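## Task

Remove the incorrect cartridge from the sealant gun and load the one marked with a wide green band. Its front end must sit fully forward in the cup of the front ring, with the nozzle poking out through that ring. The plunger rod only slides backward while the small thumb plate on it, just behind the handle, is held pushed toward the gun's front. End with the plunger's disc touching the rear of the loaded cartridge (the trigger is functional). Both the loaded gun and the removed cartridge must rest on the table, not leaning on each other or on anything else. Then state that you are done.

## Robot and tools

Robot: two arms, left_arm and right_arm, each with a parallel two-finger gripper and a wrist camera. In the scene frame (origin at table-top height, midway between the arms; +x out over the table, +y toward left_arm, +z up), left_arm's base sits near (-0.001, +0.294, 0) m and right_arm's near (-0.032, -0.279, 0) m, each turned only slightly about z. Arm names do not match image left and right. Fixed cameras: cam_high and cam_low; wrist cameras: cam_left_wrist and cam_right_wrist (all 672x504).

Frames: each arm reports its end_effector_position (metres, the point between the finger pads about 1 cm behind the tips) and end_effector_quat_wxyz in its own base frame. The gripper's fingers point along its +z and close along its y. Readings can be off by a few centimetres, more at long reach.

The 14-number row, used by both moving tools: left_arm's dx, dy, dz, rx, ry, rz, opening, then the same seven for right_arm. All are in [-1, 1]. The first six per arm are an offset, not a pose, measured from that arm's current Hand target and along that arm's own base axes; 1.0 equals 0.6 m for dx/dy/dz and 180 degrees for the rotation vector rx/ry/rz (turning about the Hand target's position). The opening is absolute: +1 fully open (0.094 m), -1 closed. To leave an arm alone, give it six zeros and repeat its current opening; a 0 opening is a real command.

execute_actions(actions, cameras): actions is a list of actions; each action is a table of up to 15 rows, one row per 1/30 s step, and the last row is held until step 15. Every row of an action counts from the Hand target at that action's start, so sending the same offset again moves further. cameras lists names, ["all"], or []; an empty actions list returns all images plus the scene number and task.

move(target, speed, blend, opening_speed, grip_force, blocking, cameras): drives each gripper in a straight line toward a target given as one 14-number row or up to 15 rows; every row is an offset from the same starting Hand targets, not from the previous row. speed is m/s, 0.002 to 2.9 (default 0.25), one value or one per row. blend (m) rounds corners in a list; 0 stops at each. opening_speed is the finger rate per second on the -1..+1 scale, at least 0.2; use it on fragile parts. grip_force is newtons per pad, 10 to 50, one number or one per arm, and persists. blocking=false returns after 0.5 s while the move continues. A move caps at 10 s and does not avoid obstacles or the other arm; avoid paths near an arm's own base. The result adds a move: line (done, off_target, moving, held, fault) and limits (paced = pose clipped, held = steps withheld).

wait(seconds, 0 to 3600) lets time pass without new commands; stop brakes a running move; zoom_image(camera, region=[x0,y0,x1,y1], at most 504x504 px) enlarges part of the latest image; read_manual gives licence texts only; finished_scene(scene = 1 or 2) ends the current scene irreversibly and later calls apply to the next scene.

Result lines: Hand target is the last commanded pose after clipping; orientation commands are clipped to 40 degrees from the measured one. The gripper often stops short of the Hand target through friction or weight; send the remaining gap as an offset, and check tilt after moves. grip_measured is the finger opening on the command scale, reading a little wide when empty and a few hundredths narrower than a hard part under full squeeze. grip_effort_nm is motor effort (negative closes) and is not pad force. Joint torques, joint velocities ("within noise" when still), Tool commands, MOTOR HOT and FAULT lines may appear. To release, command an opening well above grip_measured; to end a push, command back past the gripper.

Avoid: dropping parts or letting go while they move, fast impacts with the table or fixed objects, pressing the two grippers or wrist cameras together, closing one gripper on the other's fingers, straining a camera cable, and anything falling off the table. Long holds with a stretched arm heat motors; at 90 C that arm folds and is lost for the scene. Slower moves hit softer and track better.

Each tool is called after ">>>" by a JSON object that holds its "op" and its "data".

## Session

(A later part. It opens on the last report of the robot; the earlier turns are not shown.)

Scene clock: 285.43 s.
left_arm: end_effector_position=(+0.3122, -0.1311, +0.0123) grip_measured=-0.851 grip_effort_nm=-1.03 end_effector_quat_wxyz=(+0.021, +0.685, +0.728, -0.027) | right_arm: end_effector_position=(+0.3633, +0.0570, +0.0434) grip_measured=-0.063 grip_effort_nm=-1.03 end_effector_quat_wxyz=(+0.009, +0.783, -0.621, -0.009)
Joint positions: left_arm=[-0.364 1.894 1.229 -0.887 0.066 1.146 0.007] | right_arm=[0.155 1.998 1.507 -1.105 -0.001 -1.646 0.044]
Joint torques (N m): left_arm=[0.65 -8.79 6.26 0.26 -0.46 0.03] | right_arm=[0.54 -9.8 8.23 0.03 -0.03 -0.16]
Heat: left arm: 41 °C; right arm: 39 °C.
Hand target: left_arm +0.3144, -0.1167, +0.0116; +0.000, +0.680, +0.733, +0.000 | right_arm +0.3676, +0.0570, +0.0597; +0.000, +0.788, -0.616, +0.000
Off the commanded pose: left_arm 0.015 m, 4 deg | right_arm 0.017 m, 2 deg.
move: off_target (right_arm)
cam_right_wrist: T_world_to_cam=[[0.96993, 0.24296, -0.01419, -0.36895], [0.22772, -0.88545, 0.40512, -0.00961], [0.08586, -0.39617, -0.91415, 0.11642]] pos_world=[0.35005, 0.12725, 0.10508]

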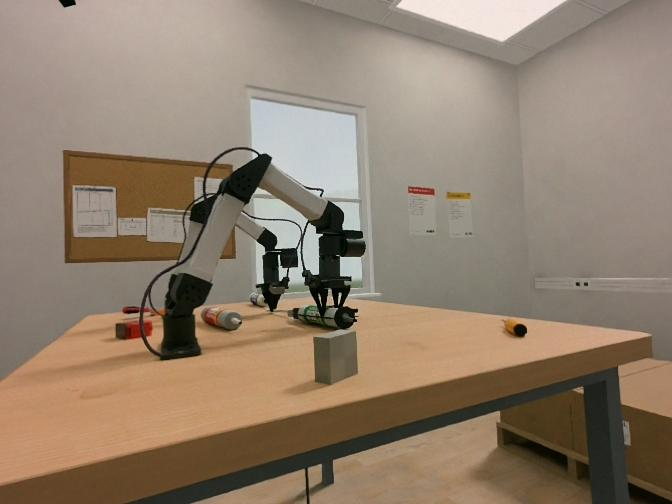

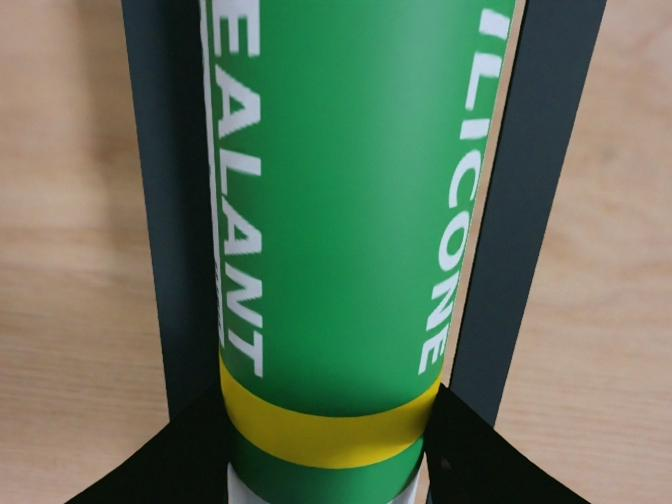

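>>> {"op": "move", "data": {"target": [0,0,0,0,0,0,-1,0.006,0,0.012,0,0,0,-0.3], "speed": 0.1, "cameras": ["cam_low","cam_right_wrist"]}}

>>> {"op": "zoom_image", "data": {"camera": "cam_low", "region": [325, 290, 375, 340]}}

Scene clock: 286.27 s.
left_arm: end_effector_position=(+0.3124, -0.1306, +0.0122) grip_measured=-0.851 grip_effort_nm=-1.03 end_effector_quat_wxyz=(+0.021, +0.685, +0.728, -0.025) | right_arm: end_effector_position=(+0.3642, +0.0585, +0.0509) grip_measured=-0.063 grip_effort_nm=-1.03 end_effector_quat_wxyz=(+0.007, +0.784, -0.620, -0.012)
Joint positions: left_arm=[-0.364 1.894 1.229 -0.887 0.063 1.146 0.007] | right_arm=[0.155 1.998 1.538 -1.138 -0.008 -1.648 0.044]
Joint torques (N m): left_arm=[0.64 -8.65 6.23 0.3 -0.43 0.03] | right_arm=[0.39 -9.14 9.11 0.02 0.03 -0.15]
Heat: left arm: 41 °C; right arm: 39 °C.
Hand target: left_arm +0.3144, -0.1167, +0.0116; +0.000, +0.680, +0.733, +0.000 | right_arm +0.3712, +0.0570, +0.0669; +0.000, +0.788, -0.616, +0.000
Off the commanded pose: left_arm 0.014 m, 4 deg | right_arm 0.017 m, 2 deg.
move: off_target (right_arm)
cam_right_wrist: T_world_to_cam=[[0.96917, 0.24587, -0.01621, -0.36995], [0.23179, -0.88737, 0.39855, -0.01251], [0.08361, -0.39002, -0.917, 0.1244]] pos_world=[0.35104, 0.12838, 0.11307]

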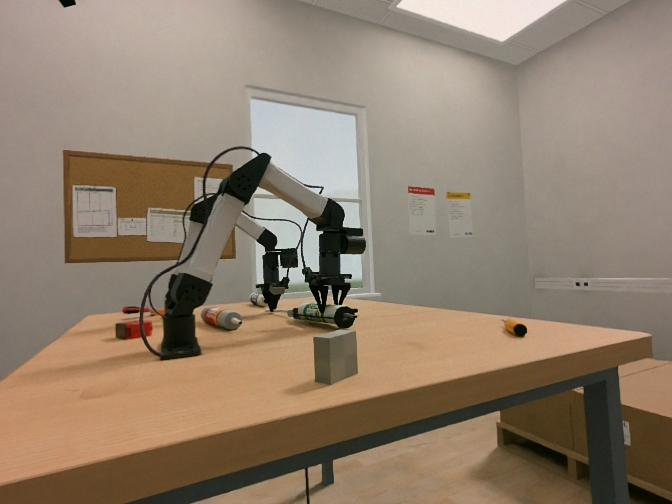

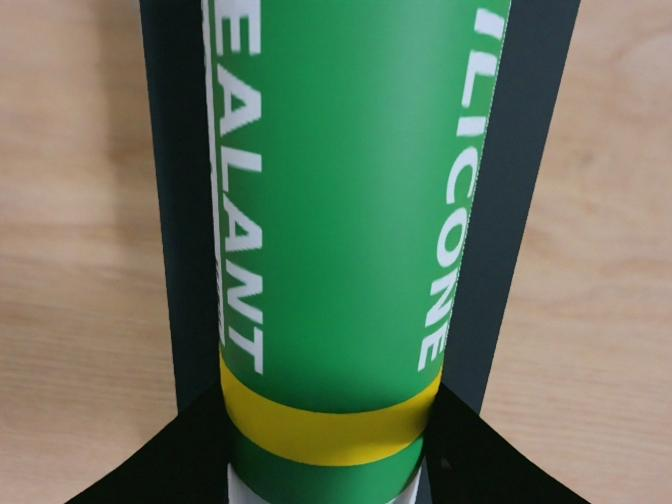

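Scaled by 10.080 from the camera's image (finer frame: 960x720).

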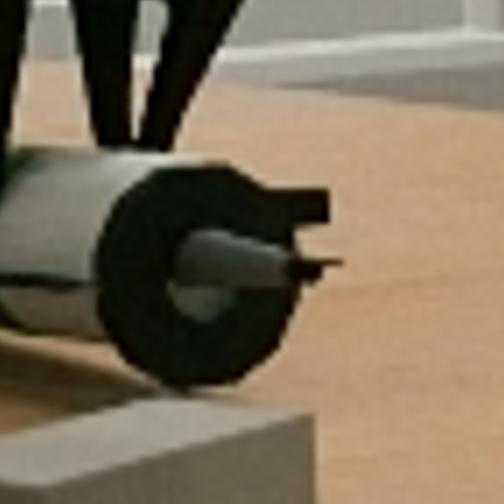

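>>> {"op": "move", "data": {"target": [0,0,0,0,0,0,-1,0,0,-0.017,0,0,0,-0.3], "speed": 0.1, "cameras": ["cam_low"]}}

>>> {"op": "zoom_image", "data": {"camera": "cam_low", "region": [325, 290, 375, 340]}}

Scene clock: 286.97 s.
left_arm: end_effector_position=(+0.3124, -0.1306, +0.0122) grip_measured=-0.851 grip_effort_nm=-1.03 end_effector_quat_wxyz=(+0.021, +0.685, +0.728, -0.025) | right_arm: end_effector_position=(+0.3645, +0.0585, +0.0495) grip_measured=-0.063 grip_effort_nm=-1.03 end_effector_quat_wxyz=(+0.008, +0.784, -0.620, -0.013)
Joint positions: left_arm=[-0.364 1.894 1.229 -0.887 0.063 1.146 0.007] | right_arm=[0.155 2.002 1.538 -1.136 -0.008 -1.648 0.044]
Joint torques (N m): left_arm=[0.68 -8.68 6.27 0.29 -0.44 0.03] | right_arm=[0.38 -8.73 6.91 0.41 0.03 -0.15]
Heat: left arm: 41 °C; right arm: 39 °C.
Hand target: left_arm +0.3144, -0.1167, +0.0116; +0.000, +0.680, +0.733, +0.000 | right_arm +0.3712, +0.0570, +0.0567; +0.000, +0.788, -0.616, +0.000
Off the commanded pose: left_arm 0.014 m, 4 deg | right_arm 0.010 m, 2 deg.
move: done

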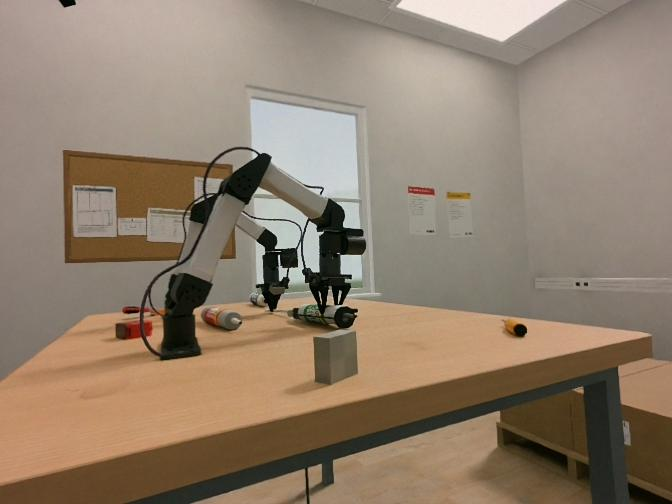

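Scaled by 10.080 from the camera's image (finer frame: 960x720).

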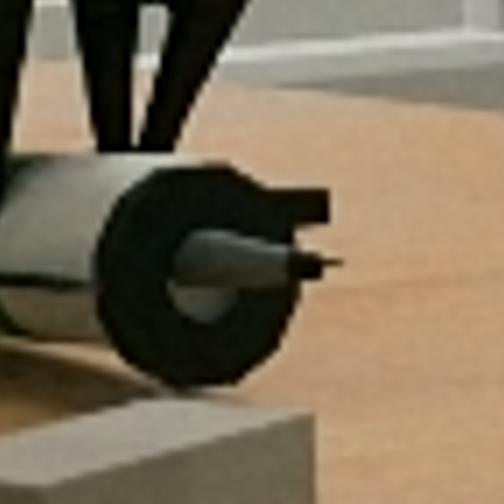

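>>> {"op": "move", "data": {"target": [0,0,0,0,0,0,-1,0,0,-0.008,0,0,0,-0.3], "speed": 0.1, "cameras": ["cam_low"]}}

>>> {"op": "zoom_image", "data": {"camera": "cam_low", "region": [325, 290, 375, 340]}}

Scene clock: 287.67 s.
left_arm: end_effector_position=(+0.3125, -0.1305, +0.0122) grip_measured=-0.851 grip_effort_nm=-1.03 end_effector_quat_wxyz=(+0.021, +0.685, +0.728, -0.025) | right_arm: end_effector_position=(+0.3657, +0.0587, +0.0489) grip_measured=-0.063 grip_effort_nm=-1.03 end_effector_quat_wxyz=(+0.006, +0.784, -0.620, -0.011)
Joint positions: left_arm=[-0.364 1.894 1.229 -0.887 0.062 1.146 0.007] | right_arm=[0.155 2.004 1.538 -1.13 -0.008 -1.648 0.044]
Joint torques (N m): left_arm=[0.64 -8.68 6.22 0.3 -0.43 0.03] | right_arm=[0.38 -8.62 5.79 0.56 0.03 -0.14]
Heat: left arm: 41 °C; right arm: 39 °C.
Hand target: left_arm +0.3144, -0.1167, +0.0116; +0.000, +0.680, +0.733, +0.000 | right_arm +0.3712, +0.0570, +0.0519; +0.000, +0.788, -0.616, +0.000
Off the commanded pose: left_arm 0.014 m, 4 deg | right_arm 0.006 m, 2 deg.
move: done

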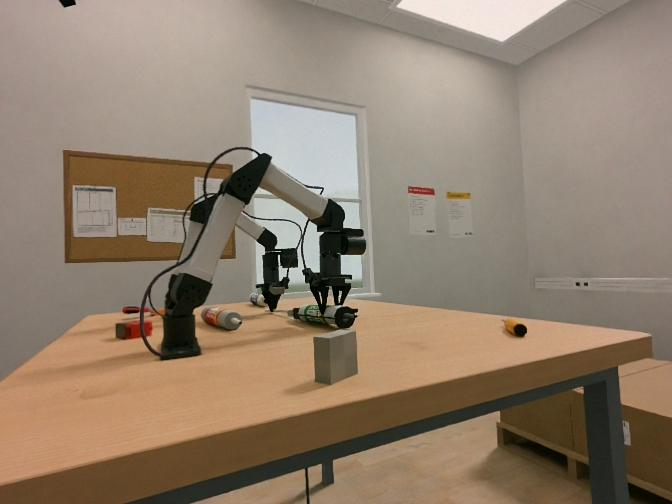

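Scaled by 10.080 from the camera's image (finer frame: 960x720).

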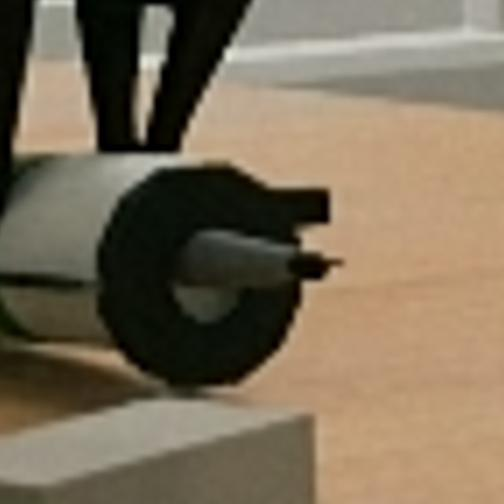

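>>> {"op": "move", "data": {"target": [[0,0,0,0,0,0,-1,0,0,-0.01,0,0,0,-0.3],[0,0,0,0,0,0,-1,0.0072,-0.029,-0.01,0,0,0,-0.3]], "speed": 0.1, "cameras": ["cam_low","cam_right_wrist"]}}

>>> {"op": "zoom_image", "data": {"camera": "cam_low", "region": [325, 290, 375, 340]}}

Scene clock: 288.87 s.
left_arm: end_effector_position=(+0.3122, -0.1305, +0.0122) grip_measured=-0.851 grip_effort_nm=-1.03 end_effector_quat_wxyz=(+0.020, +0.685, +0.728, -0.025) | right_arm: end_effector_position=(+0.3688, +0.0504, +0.0453) grip_measured=-0.063 grip_effort_nm=-1.03 end_effector_quat_wxyz=(-0.002, +0.786, -0.618, -0.015)
Joint positions: left_arm=[-0.364 1.894 1.229 -0.888 0.062 1.146 0.007] | right_arm=[0.125 2.007 1.528 -1.11 -0.023 -1.684 0.044]
Joint torques (N m): left_arm=[0.7 -8.72 6.24 0.3 -0.44 0.02] | right_arm=[-1.05 -7.97 6.05 0.56 0.17 -0.27]
Heat: left arm: 41 °C; right arm: 40 °C.
Hand target: left_arm +0.3144, -0.1167, +0.0116; +0.000, +0.680, +0.733, +0.000 | right_arm +0.3755, +0.0395, +0.0459; +0.000, +0.788, -0.616, +0.000
Off the commanded pose: left_arm 0.014 m, 4 deg | right_arm 0.013 m, 2 deg.
move: off_target (right_arm)
cam_right_wrist: T_world_to_cam=[[0.96809, 0.25056, -0.00519, -0.37274], [0.2332, -0.89304, 0.38484, -0.01811], [0.09179, -0.37377, -0.92297, 0.11217]] pos_world=[0.35477, 0.11914, 0.10856]

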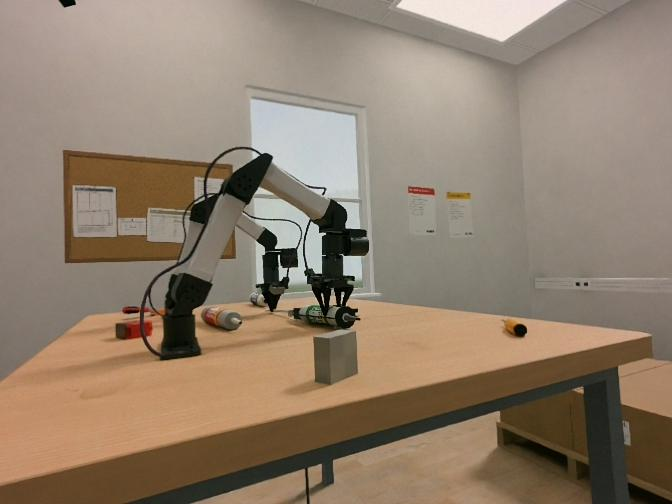

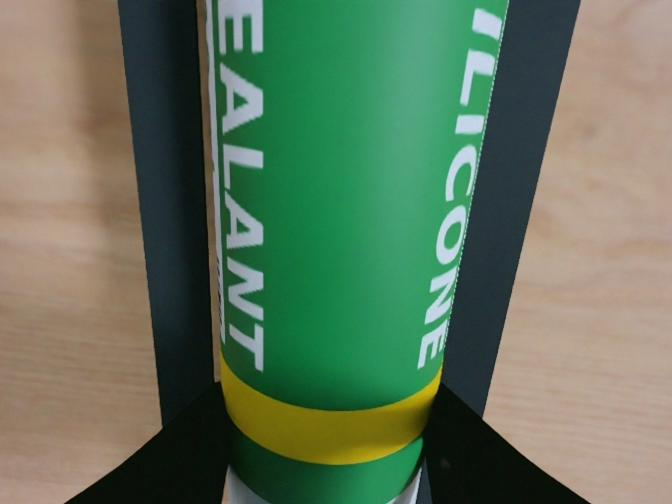

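Scaled by 10.080 from the camera's image (finer frame: 960x720).

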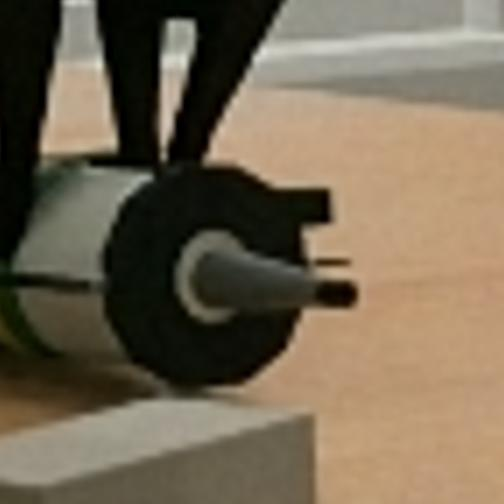

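>>> {"op": "move", "data": {"target": [0,0,0,0,0,0,-1,0.006,-0.024,0.003,0,0,0,-0.3], "speed": 0.1, "cameras": ["cam_low","cam_right_wrist"]}}

>>> {"op": "zoom_image", "data": {"camera": "cam_low", "region": [325, 290, 375, 340]}}

Scene clock: 289.73 s.
left_arm: end_effector_position=(+0.3118, -0.1314, +0.0123) grip_measured=-0.851 grip_effort_nm=-1.03 end_effector_quat_wxyz=(+0.021, +0.685, +0.728, -0.028) | right_arm: end_effector_position=(+0.3690, +0.0487, +0.0451) grip_measured=-0.063 grip_effort_nm=-1.03 end_effector_quat_wxyz=(-0.016, +0.789, -0.614, -0.029)
Joint positions: left_arm=[-0.364 1.894 1.229 -0.888 0.068 1.146 0.007] | right_arm=[0.101 2.008 1.528 -1.11 -0.064 -1.718 0.044]
Joint torques (N m): left_arm=[0.75 -8.7 6.2 0.3 -0.49 0.03] | right_arm=[-2.33 -7.69 7.36 0.42 0.54 -0.29]
Heat: left arm: 41 °C; right arm: 40 °C.
Hand target: left_arm +0.3144, -0.1167, +0.0116; +0.000, +0.680, +0.733, +0.000 | right_arm +0.3791, +0.0251, +0.0477; +0.000, +0.788, -0.616, +0.000
Off the commanded pose: left_arm 0.015 m, 4 deg | right_arm 0.026 m, 4 deg.
move: off_target (right_arm)
cam_right_wrist: T_world_to_cam=[[0.96556, 0.26018, 0.00082, -0.37245], [0.24376, -0.90573, 0.34674, -0.02126], [0.09095, -0.33459, -0.93796, 0.1104]] pos_world=[0.35476, 0.11459, 0.11122]

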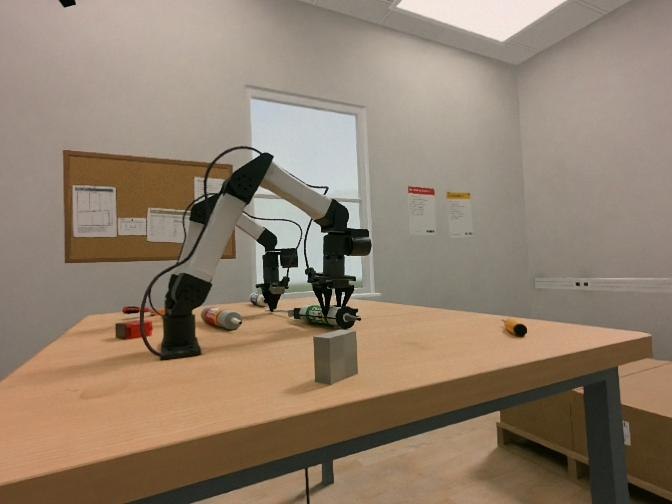

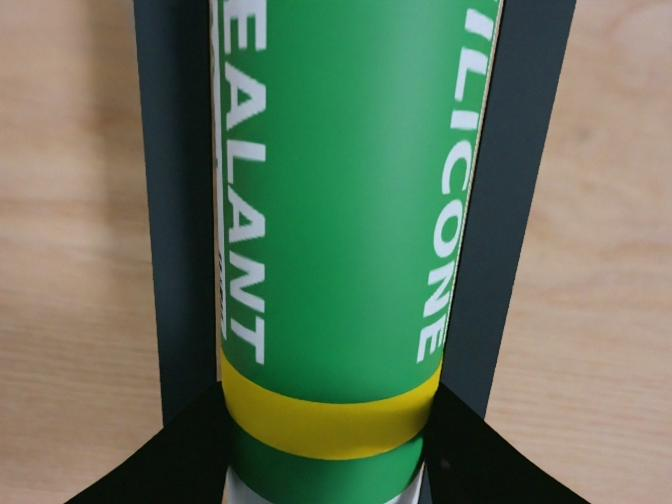

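Scaled by 10.080 from the camera's image (finer frame: 960x720).

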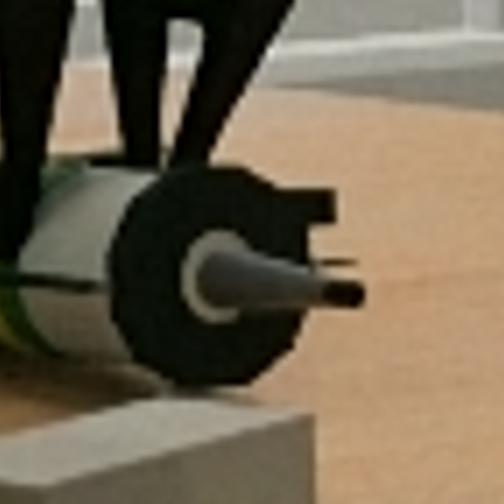

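>>> {"op": "move", "data": {"target": [[0.004,-0.025,0,0,0,0,-1,-0.006,0.02,-0.001,0,0,0,-0.3],[0.0083,-0.09,0,0,0,0,-1,-0.006,0.02,-0.001,0,0,0,-0.3]], "speed": 0.08, "cameras": ["cam_low","cam_left_wrist","cam_right_wrist"]}}

>>> {"op": "zoom_image", "data": {"camera": "cam_low", "region": [325, 290, 375, 340]}}

Scene clock: 291.50 s.
left_arm: end_effector_position=(+0.3128, -0.1613, +0.0109) grip_measured=-0.851 grip_effort_nm=-1.03 end_effector_quat_wxyz=(-0.009, +0.683, +0.731, -0.001) | right_arm: end_effector_position=(+0.3718, +0.0352, +0.0447) grip_measured=-0.063 grip_effort_nm=-1.03 end_effector_quat_wxyz=(+0.007, +0.788, -0.615, -0.003)
Joint positions: left_arm=[-0.478 1.975 1.338 -0.952 -0.003 1.025 0.007] | right_arm=[0.097 2.008 1.528 -1.105 0.007 -1.718 0.044]
Joint torques (N m): left_arm=[-1.36 -8.25 8.28 0.53 0.12 -0.12] | right_arm=[0.76 -8.21 6.2 0.47 -0.11 0.03]
Heat: left arm: 41 °C; right arm: 40 °C.
Hand target: left_arm +0.3193, -0.1708, +0.0116; +0.000, +0.680, +0.733, +0.000 | right_arm +0.3755, +0.0372, +0.0470; +0.000, +0.788, -0.616, +0.000
Off the commanded pose: left_arm 0.012 m, 1 deg | right_arm 0.005 m, 1 deg.
move: off_target (left_arm)
cam_left_wrist: T_world_to_cam=[[-0.99821, -0.05971, -0.00295, 0.30229], [-0.05428, 0.88443, 0.46351, 0.1889], [-0.02506, 0.46284, -0.88609, 0.18458]] pos_world=[0.31663, -0.23445, 0.07689]
cam_right_wrist: T_world_to_cam=[[0.96626, 0.25752, -0.00494, -0.37152], [0.23662, -0.87994, 0.41196, -0.03518], [0.10174, -0.39923, -0.91119, 0.10233]] pos_world=[0.3569, 0.10557, 0.1059]

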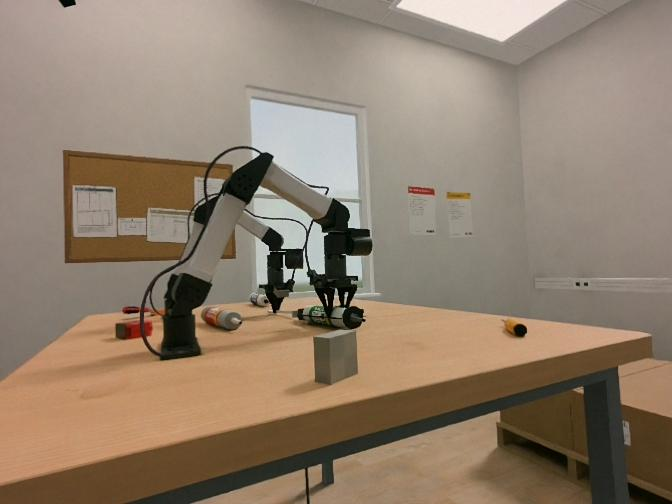

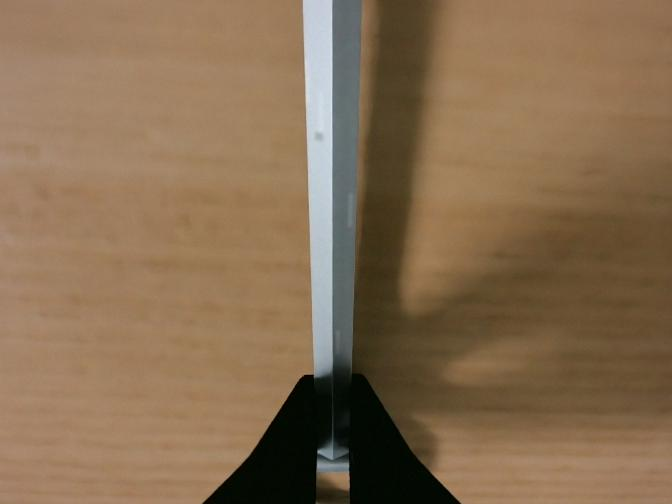

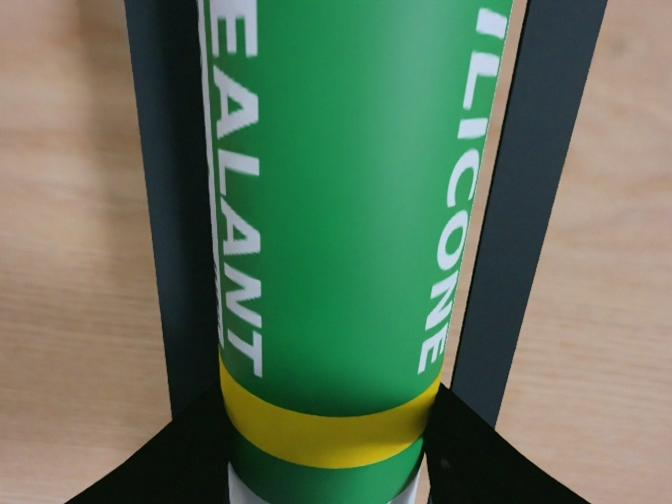

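Scaled by 10.080 from the camera's image (finer frame: 960x720).

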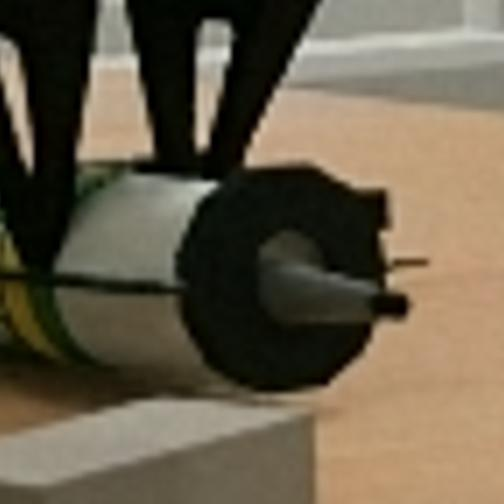

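>>> {"op": "move", "data": {"target": [[0,0,0,0,0,0,-1,0,0,0.006,0,0,0,-0.3],[0,0,0,0,0,0,-1,0.004,-0.04,0.003,0,0,0,-0.3]], "speed": 0.1, "cameras": ["cam_low","cam_right_wrist"]}}

>>> {"op": "zoom_image", "data": {"camera": "cam_low", "region": [325, 290, 375, 340]}}

Scene clock: 292.93 s.
left_arm: end_effector_position=(+0.3132, -0.1677, +0.0125) grip_measured=-0.851 grip_effort_nm=-1.03 end_effector_quat_wxyz=(-0.003, +0.684, +0.730, -0.002) | right_arm: end_effector_position=(+0.3732, +0.0187, +0.0447) grip_measured=-0.063 grip_effort_nm=-1.03 end_effector_quat_wxyz=(-0.001, +0.785, -0.620, -0.009)
Joint positions: left_arm=[-0.49 1.975 1.345 -0.949 0.003 1.015 0.007] | right_arm=[0.044 2.008 1.528 -1.104 -0.013 -1.76 0.044]
Joint torques (N m): left_arm=[-0.12 -8.27 7.69 0.51 0.06 -0.02] | right_arm=[-0.16 -8.06 6.97 0.37 0.08 -0.21]
Heat: left arm: 41 °C; right arm: 40 °C.
Hand target: left_arm +0.3194, -0.1707, +0.0116; +0.000, +0.680, +0.733, +0.000 | right_arm +0.3780, +0.0131, +0.0489; +0.000, +0.788, -0.616, +0.000
Off the commanded pose: left_arm 0.007 m, 1 deg | right_arm 0.008 m, 1 deg.
move: done
cam_right_wrist: T_world_to_cam=[[0.96913, 0.24654, -0.00034, -0.36969], [0.22675, -0.8908, 0.39378, -0.04518], [0.09678, -0.3817, -0.91921, 0.09749]] pos_world=[0.35909, 0.08811, 0.10728]

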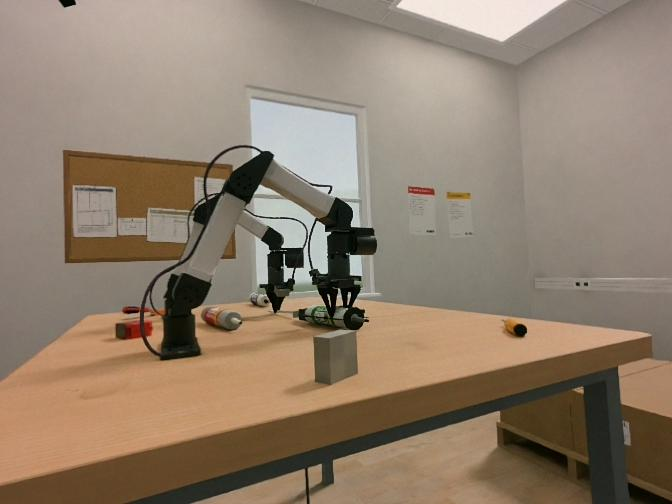

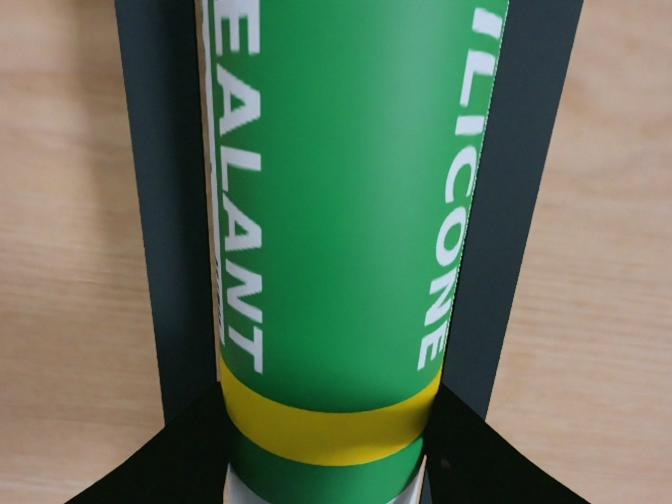

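Scaled by 10.080 from the camera's image (finer frame: 960x720).

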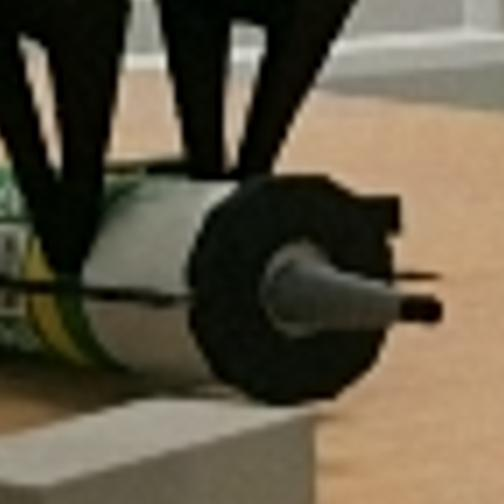

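>>> {"op": "wait", "data": {"seconds": 0.1, "cameras": ["cam_high","cam_low"]}}

>>> {"op": "zoom_image", "data": {"camera": "cam_low", "region": [285, 290, 385, 340]}}

Scene clock: 293.43 s.
left_arm: end_effector_position=(+0.3132, -0.1677, +0.0125) grip_measured=-0.851 grip_effort_nm=-1.03 end_effector_quat_wxyz=(-0.003, +0.684, +0.730, -0.002) | right_arm: end_effector_position=(+0.3732, +0.0187, +0.0447) grip_measured=-0.063 grip_effort_nm=-1.03 end_effector_quat_wxyz=(-0.001, +0.785, -0.620, -0.009)
Joint positions: left_arm=[-0.49 1.975 1.345 -0.949 0.003 1.015 0.007] | right_arm=[0.044 2.008 1.528 -1.104 -0.013 -1.76 0.044]
Joint torques (N m): left_arm=[-0.17 -8.28 7.71 0.51 0.07 -0.03] | right_arm=[-0.16 -8.13 6.95 0.37 0.08 -0.21]
Heat: left arm: 41 °C; right arm: 40 °C.
Hand target: left_arm +0.3194, -0.1707, +0.0116; +0.000, +0.680, +0.733, +0.000 | right_arm +0.3780, +0.0131, +0.0489; +0.000, +0.788, -0.616, +0.000
Tool commands: left_gripper/opening=-1.0 right_gripper/opening=-0.3
Off the commanded pose: left_arm 0.007 m, 1 deg | right_arm 0.008 m, 1 deg.
wait: 0.10 s; at rest from the start

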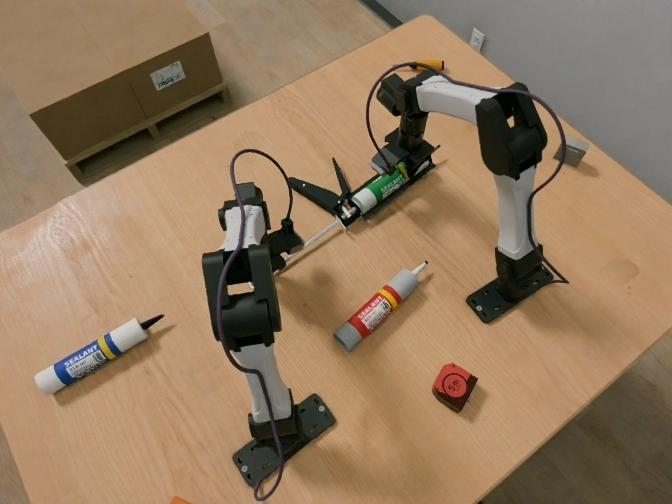

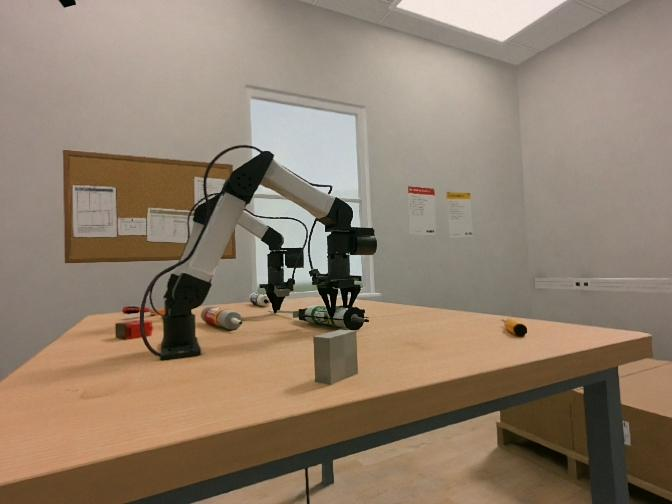

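Scaled by 5.040 from the camera's image (finer frame: 960x720).

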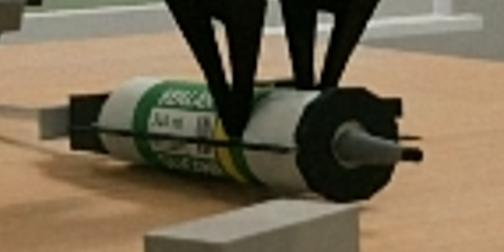

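>>> {"op": "move", "data": {"target": [0,0,0,0,0,0,-1,0.007,-0.03,0.002,0,0,0,-0.3], "speed": 0.1, "cameras": ["cam_low","cam_right_wrist"]}}

>>> {"op": "zoom_image", "data": {"camera": "cam_low", "region": [325, 290, 375, 340]}}

Scene clock: 295.03 s.
left_arm: end_effector_position=(+0.3130, -0.1706, +0.0125) grip_measured=-0.851 grip_effort_nm=-1.03 end_effector_quat_wxyz=(+0.000, +0.684, +0.730, -0.005) | right_arm: end_effector_position=(+0.3738, +0.0117, +0.0450) grip_measured=-0.063 grip_effort_nm=-1.03 end_effector_quat_wxyz=(-0.010, +0.788, -0.616, -0.020)
Joint positions: left_arm=[-0.494 1.975 1.345 -0.944 0.01 1.012 0.007] | right_arm=[0.013 2.015 1.538 -1.113 -0.04 -1.803 0.044]
Joint torques (N m): left_arm=[0.2 -8.29 7.71 0.45 0 0.02] | right_arm=[-1.51 -7.69 8.1 0.32 0.32 -0.26]
Heat: left arm: 41 °C; right arm: 40 °C.
Hand target: left_arm +0.3193, -0.1708, +0.0116; +0.000, +0.680, +0.733, +0.000 | right_arm +0.3822, -0.0049, +0.0501; +0.000, +0.788, -0.616, +0.000
Off the commanded pose: left_arm 0.006 m, 1 deg | right_arm 0.019 m, 3 deg.
move: off_target (right_arm)
cam_right_wrist: T_world_to_cam=[[0.96646, 0.25683, 0.00131, -0.36769], [0.23832, -0.8987, 0.36816, -0.05486], [0.09573, -0.3555, -0.92976, 0.09559]] pos_world=[0.35928, 0.07911, 0.10955]

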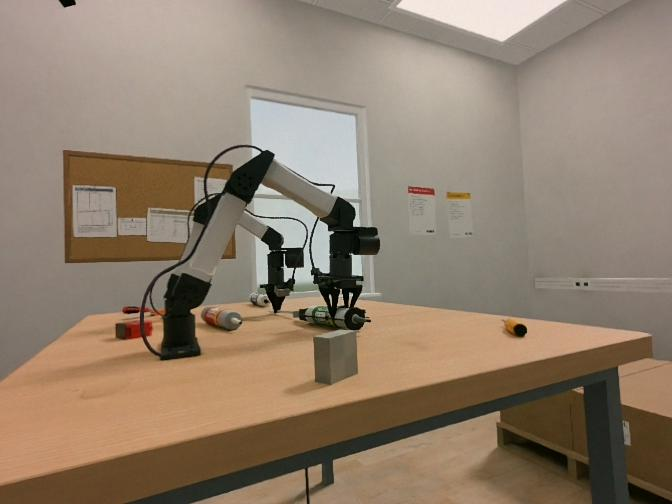

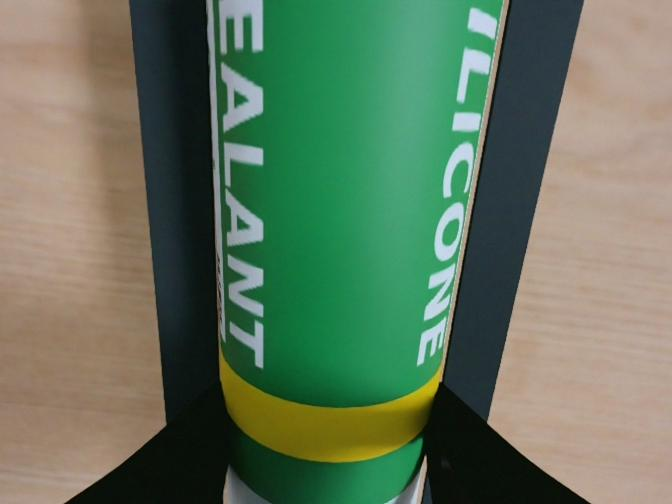

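Scaled by 10.080 from the camera's image (finer frame: 960x720).

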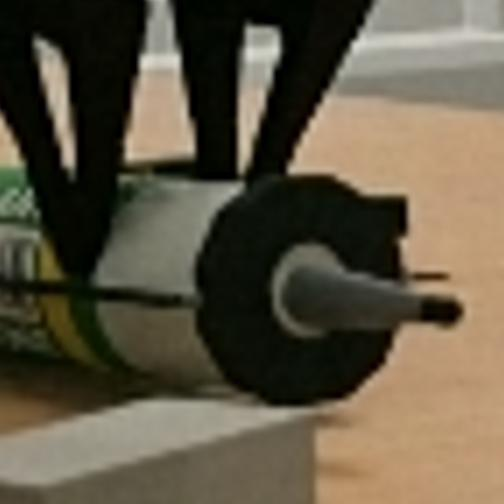

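>>> {"op": "move", "data": {"target": [[0.004,-0.025,0,0,0,0,-1,0.006,-0.03,0,0,0,0,-0.3],[0.0083,-0.06,0,0,0,0,-1,0.01,-0.045,0,0,0,0,-0.3]], "speed": 0.08, "blend": 0.01, "cameras": ["cam_low","cam_right_wrist"]}}

>>> {"op": "zoom_image", "data": {"camera": "cam_low", "region": [325, 290, 375, 340]}}

Scene clock: 296.17 s.
left_arm: end_effector_position=(+0.3203, -0.2050, +0.0122) grip_measured=-0.851 grip_effort_nm=-1.03 end_effector_quat_wxyz=(+0.002, +0.685, +0.728, -0.004) | right_arm: end_effector_position=(+0.3811, -0.0206, +0.0456) grip_measured=-0.063 grip_effort_nm=-1.03 end_effector_quat_wxyz=(-0.008, +0.785, -0.619, -0.016)
Joint positions: left_arm=[-0.565 2.054 1.462 -0.975 0.009 0.944 0.007] | right_arm=[-0.069 2.042 1.581 -1.128 -0.032 -1.875 0.044]
Joint torques (N m): left_arm=[-0.31 -9.05 8.02 0.38 0.01 -0.07] | right_arm=[-0.5 -7.84 7.98 0.33 0.25 -0.24]
Heat: left arm: 41 °C; right arm: 40 °C.
Hand target: left_arm +0.3243, -0.2067, +0.0117; +0.000, +0.680, +0.733, +0.000 | right_arm +0.3882, -0.0319, +0.0501; +0.000, +0.788, -0.616, +0.000
Off the commanded pose: left_arm 0.004 m, 1 deg | right_arm 0.014 m, 2 deg.
move: off_target (right_arm); blend cut to 0.0093 m at target 1
cam_right_wrist: T_world_to_cam=[[0.96874, 0.24807, 0.0025, -0.36754], [0.22903, -0.89817, 0.37528, -0.08262], [0.09534, -0.36298, -0.92691, 0.08376]] pos_world=[0.36698, 0.04737, 0.10956]

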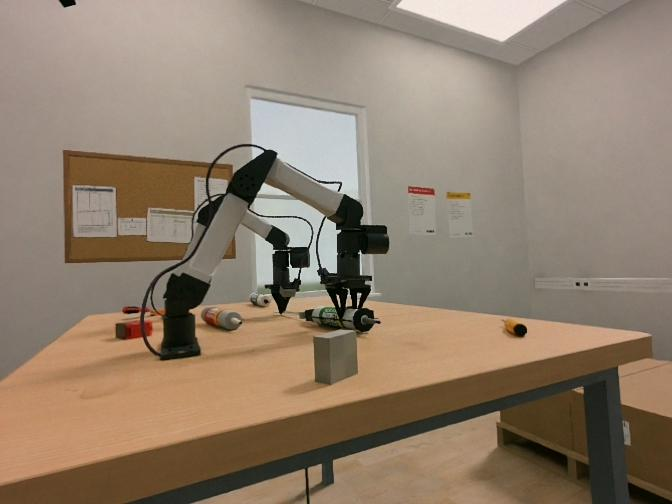

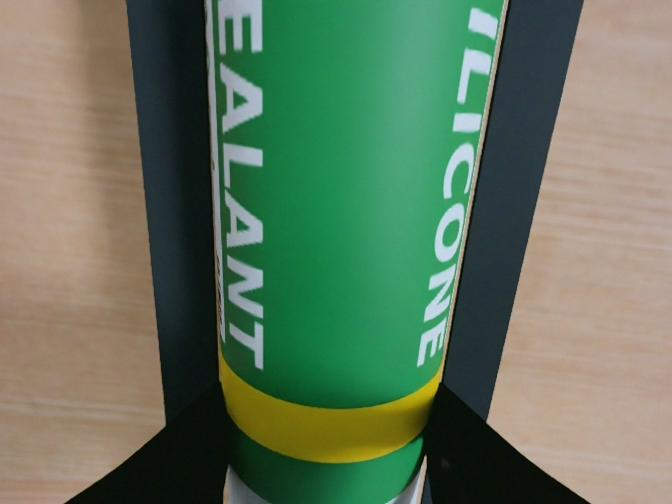

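Scaled by 10.080 from the camera's image (finer frame: 960x720).

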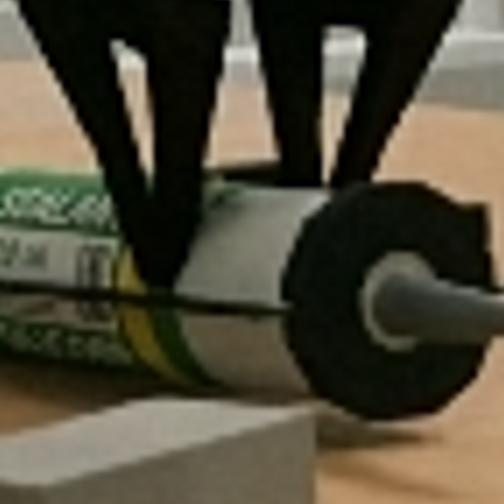

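>>> {"op": "move", "data": {"target": [0.003,-0.03,0,0,0,0,-1,0,0,0,0,0,0,-0.3], "speed": 0.06, "cameras": ["cam_low","cam_high"]}}

>>> {"op": "zoom_image", "data": {"camera": "cam_low", "region": [335, 295, 385, 345]}}

>>> {"op": "zoom_image", "data": {"camera": "cam_low", "region": [275, 295, 335, 345]}}

Scene clock: 297.33 s.
left_arm: end_effector_position=(+0.3205, -0.2168, +0.0124) grip_measured=-0.851 grip_effort_nm=-1.03 end_effector_quat_wxyz=(-0.007, +0.687, +0.727, -0.001) | right_arm: end_effector_position=(+0.3809, -0.0272, +0.0455) grip_measured=-0.063 grip_effort_nm=-1.03 end_effector_quat_wxyz=(+0.001, +0.785, -0.619, -0.009)
Joint positions: left_arm=[-0.595 2.094 1.523 -1.015 -0.001 0.919 0.007] | right_arm=[-0.075 2.042 1.581 -1.127 -0.008 -1.882 0.044]
Joint torques (N m): left_arm=[-0.85 -9.21 8.28 0.53 0.09 -0.16] | right_arm=[0.05 -7.82 8.03 0.33 0.05 -0.16]
Heat: left arm: 41 °C; right arm: 40 °C.
Hand target: left_arm +0.3261, -0.2248, +0.0117; +0.000, +0.680, +0.733, +0.000 | right_arm +0.3882, -0.0318, +0.0501; +0.000, +0.788, -0.616, +0.000
Off the commanded pose: left_arm 0.010 m, 1 deg | right_arm 0.010 m, 1 deg.
move: done
Images, in order (width x height): cam_high 672x504, cam_low 672x504.

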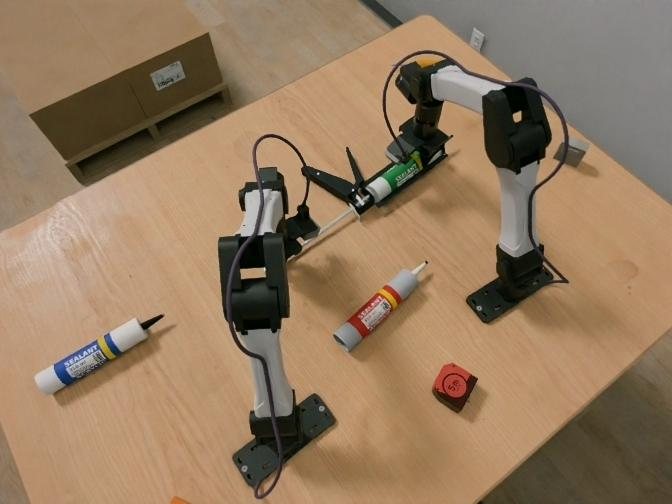

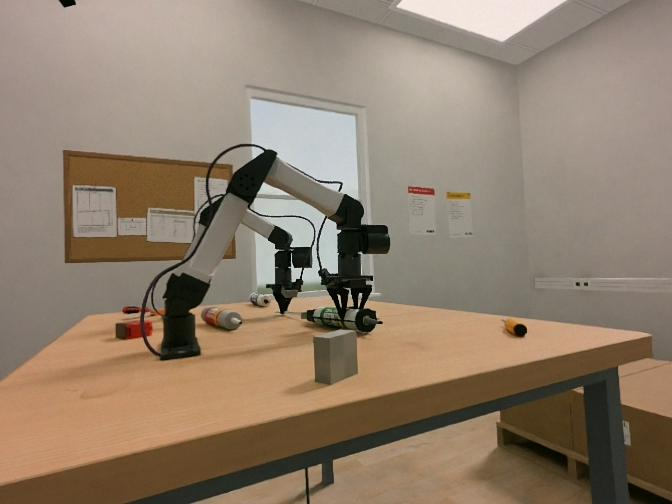

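Scaled by 10.080 from the camera's image (finer frame: 960x720).

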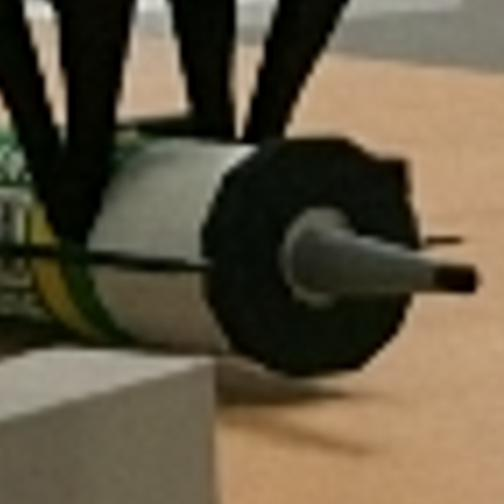

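Scaled by 8.400 from the camera's image (finer frame: 960x720).

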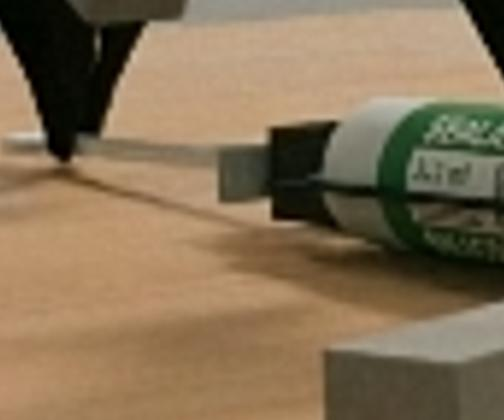

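>>> {"op": "move", "data": {"target": [0,0,0,0,0,0,-1,0.005,-0.03,0,0,0,0,-0.3], "speed": 0.08, "cameras": ["cam_low","cam_right_wrist"]}}

>>> {"op": "zoom_image", "data": {"camera": "cam_low", "region": [335, 295, 385, 345]}}

Scene clock: 298.70 s.
left_arm: end_effector_position=(+0.3202, -0.2214, +0.0140) grip_measured=-0.851 grip_effort_nm=-1.03 end_effector_quat_wxyz=(-0.003, +0.685, +0.728, -0.002) | right_arm: end_effector_position=(+0.3836, -0.0372, +0.0447) grip_measured=-0.063 grip_effort_nm=-1.03 end_effector_quat_wxyz=(-0.005, +0.786, -0.617, -0.016)
Joint positions: left_arm=[-0.604 2.094 1.53 -1.014 0.002 0.906 0.007] | right_arm=[-0.108 2.062 1.607 -1.138 -0.025 -1.919 0.044]
Joint torques (N m): left_arm=[-0.06 -9.17 7.75 0.53 0.06 -0.06] | right_arm=[-0.94 -8.05 8.16 0.33 0.19 -0.23]
Heat: left arm: 42 °C; right arm: 40 °C.
Hand target: left_arm +0.3261, -0.2248, +0.0116; +0.000, +0.680, +0.733, +0.000 | right_arm +0.3911, -0.0498, +0.0501; +0.000, +0.788, -0.616, +0.000
Off the commanded pose: left_arm 0.007 m, 1 deg | right_arm 0.016 m, 2 deg.
move: off_target (right_arm)
cam_right_wrist: T_world_to_cam=[[0.96767, 0.25219, -0.00199, -0.36515], [0.23411, -0.89532, 0.37893, -0.09975], [0.09378, -0.36715, -0.92542, 0.07703]] pos_world=[0.36947, 0.03107, 0.10836]

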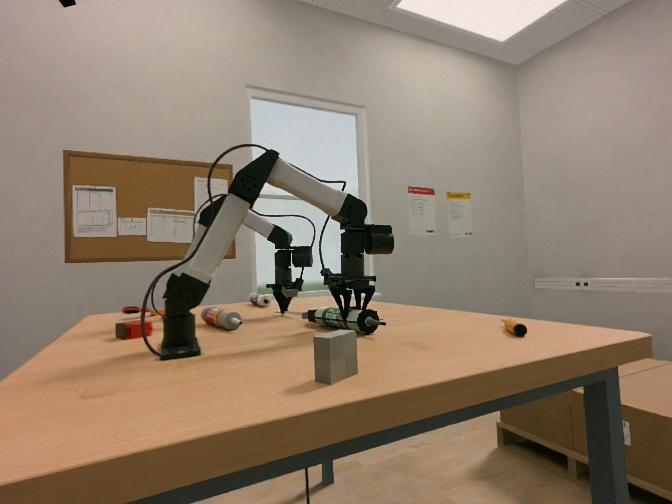

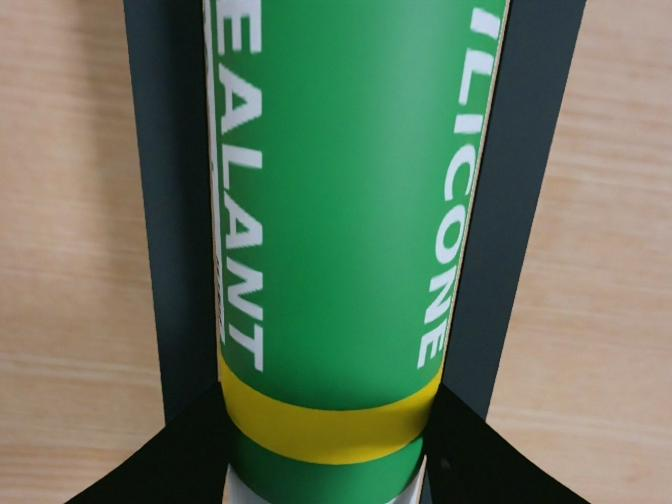

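Scaled by 10.080 from the camera's image (finer frame: 960x720).

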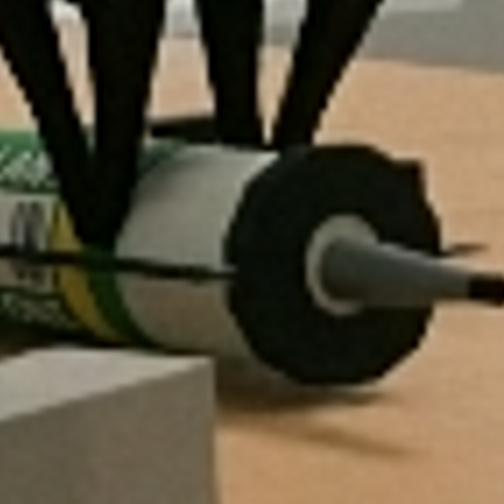

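>>> {"op": "move", "data": {"target": [[0,0,0,0,0,0,-1,-0.009,0.013,-0.008,0,0,0,-0.3],[0,0,0,0,0,0,-1,-0.009,0.013,-0.008,0,0,0,0.2]], "speed": 0.08, "opening_speed": 0.4, "cameras": ["cam_low","cam_right_wrist"]}}

>>> {"op": "zoom_image", "data": {"camera": "cam_low", "region": [335, 295, 385, 345]}}

Scene clock: 300.90 s.
left_arm: end_effector_position=(+0.3201, -0.2215, +0.0140) grip_measured=-0.851 grip_effort_nm=-1.03 end_effector_quat_wxyz=(-0.003, +0.685, +0.729, -0.002) | right_arm: end_effector_position=(+0.3868, -0.0405, +0.0442) grip_measured=+0.198 grip_effort_nm=0.09 end_effector_quat_wxyz=(-0.001, +0.787, -0.617, -0.005)
Joint positions: left_arm=[-0.604 2.094 1.53 -1.014 0.003 0.905 0.007] | right_arm=[-0.107 2.062 1.606 -1.122 -0.007 -1.919 0.056]
Joint torques (N m): left_arm=[-0.08 -9.17 7.79 0.54 0.06 -0.04] | right_arm=[0.55 -9.4 4.48 0.5 0.03 -0.04]
Heat: left arm: 42 °C; right arm: 40 °C.
Hand target: left_arm +0.3260, -0.2248, +0.0116; +0.000, +0.680, +0.733, +0.000 | right_arm +0.3857, -0.0420, +0.0453; +0.000, +0.788, -0.616, +0.000
Off the commanded pose: left_arm 0.007 m, 1 deg | right_arm 0.002 m, 1 deg.
move: done
cam_right_wrist: T_world_to_cam=[[0.96738, 0.2533, 0.00502, -0.36757], [0.23027, -0.88738, 0.39942, -0.10238], [0.10563, -0.38523, -0.91675, 0.06944]] pos_world=[0.37182, 0.02901, 0.1064]

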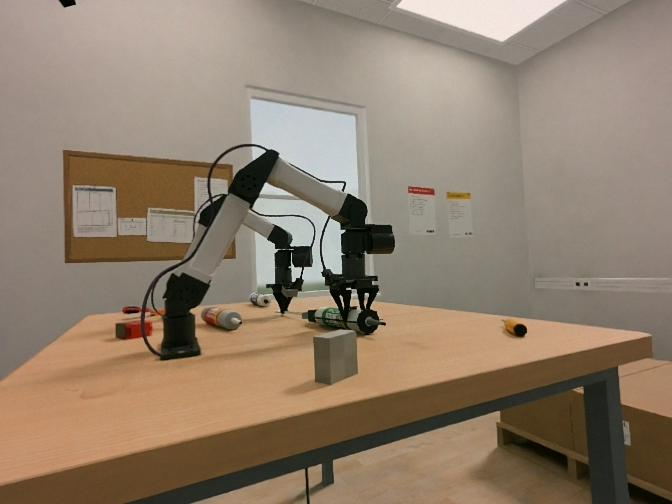

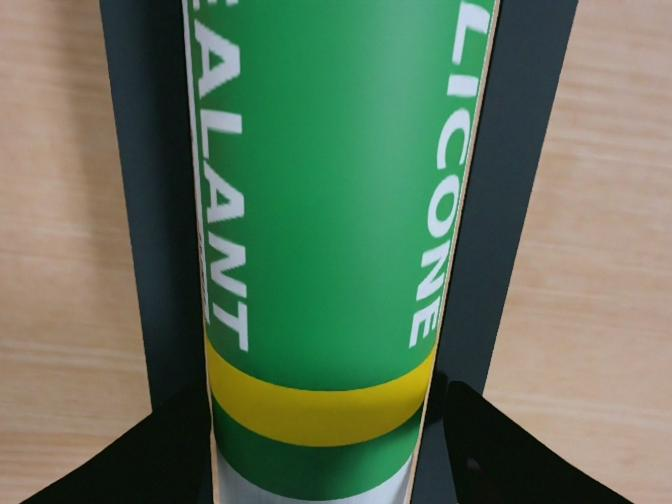

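Scaled by 10.080 from the camera's image (finer frame: 960x720).

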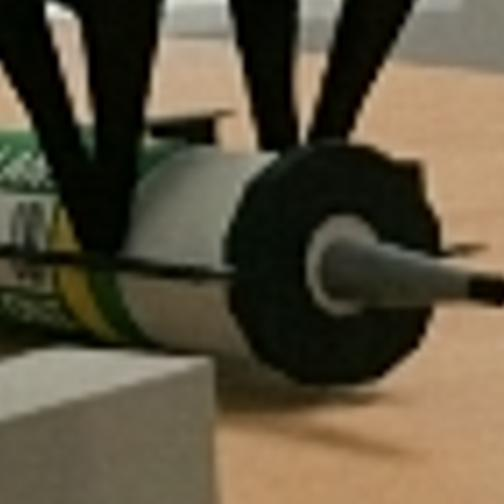

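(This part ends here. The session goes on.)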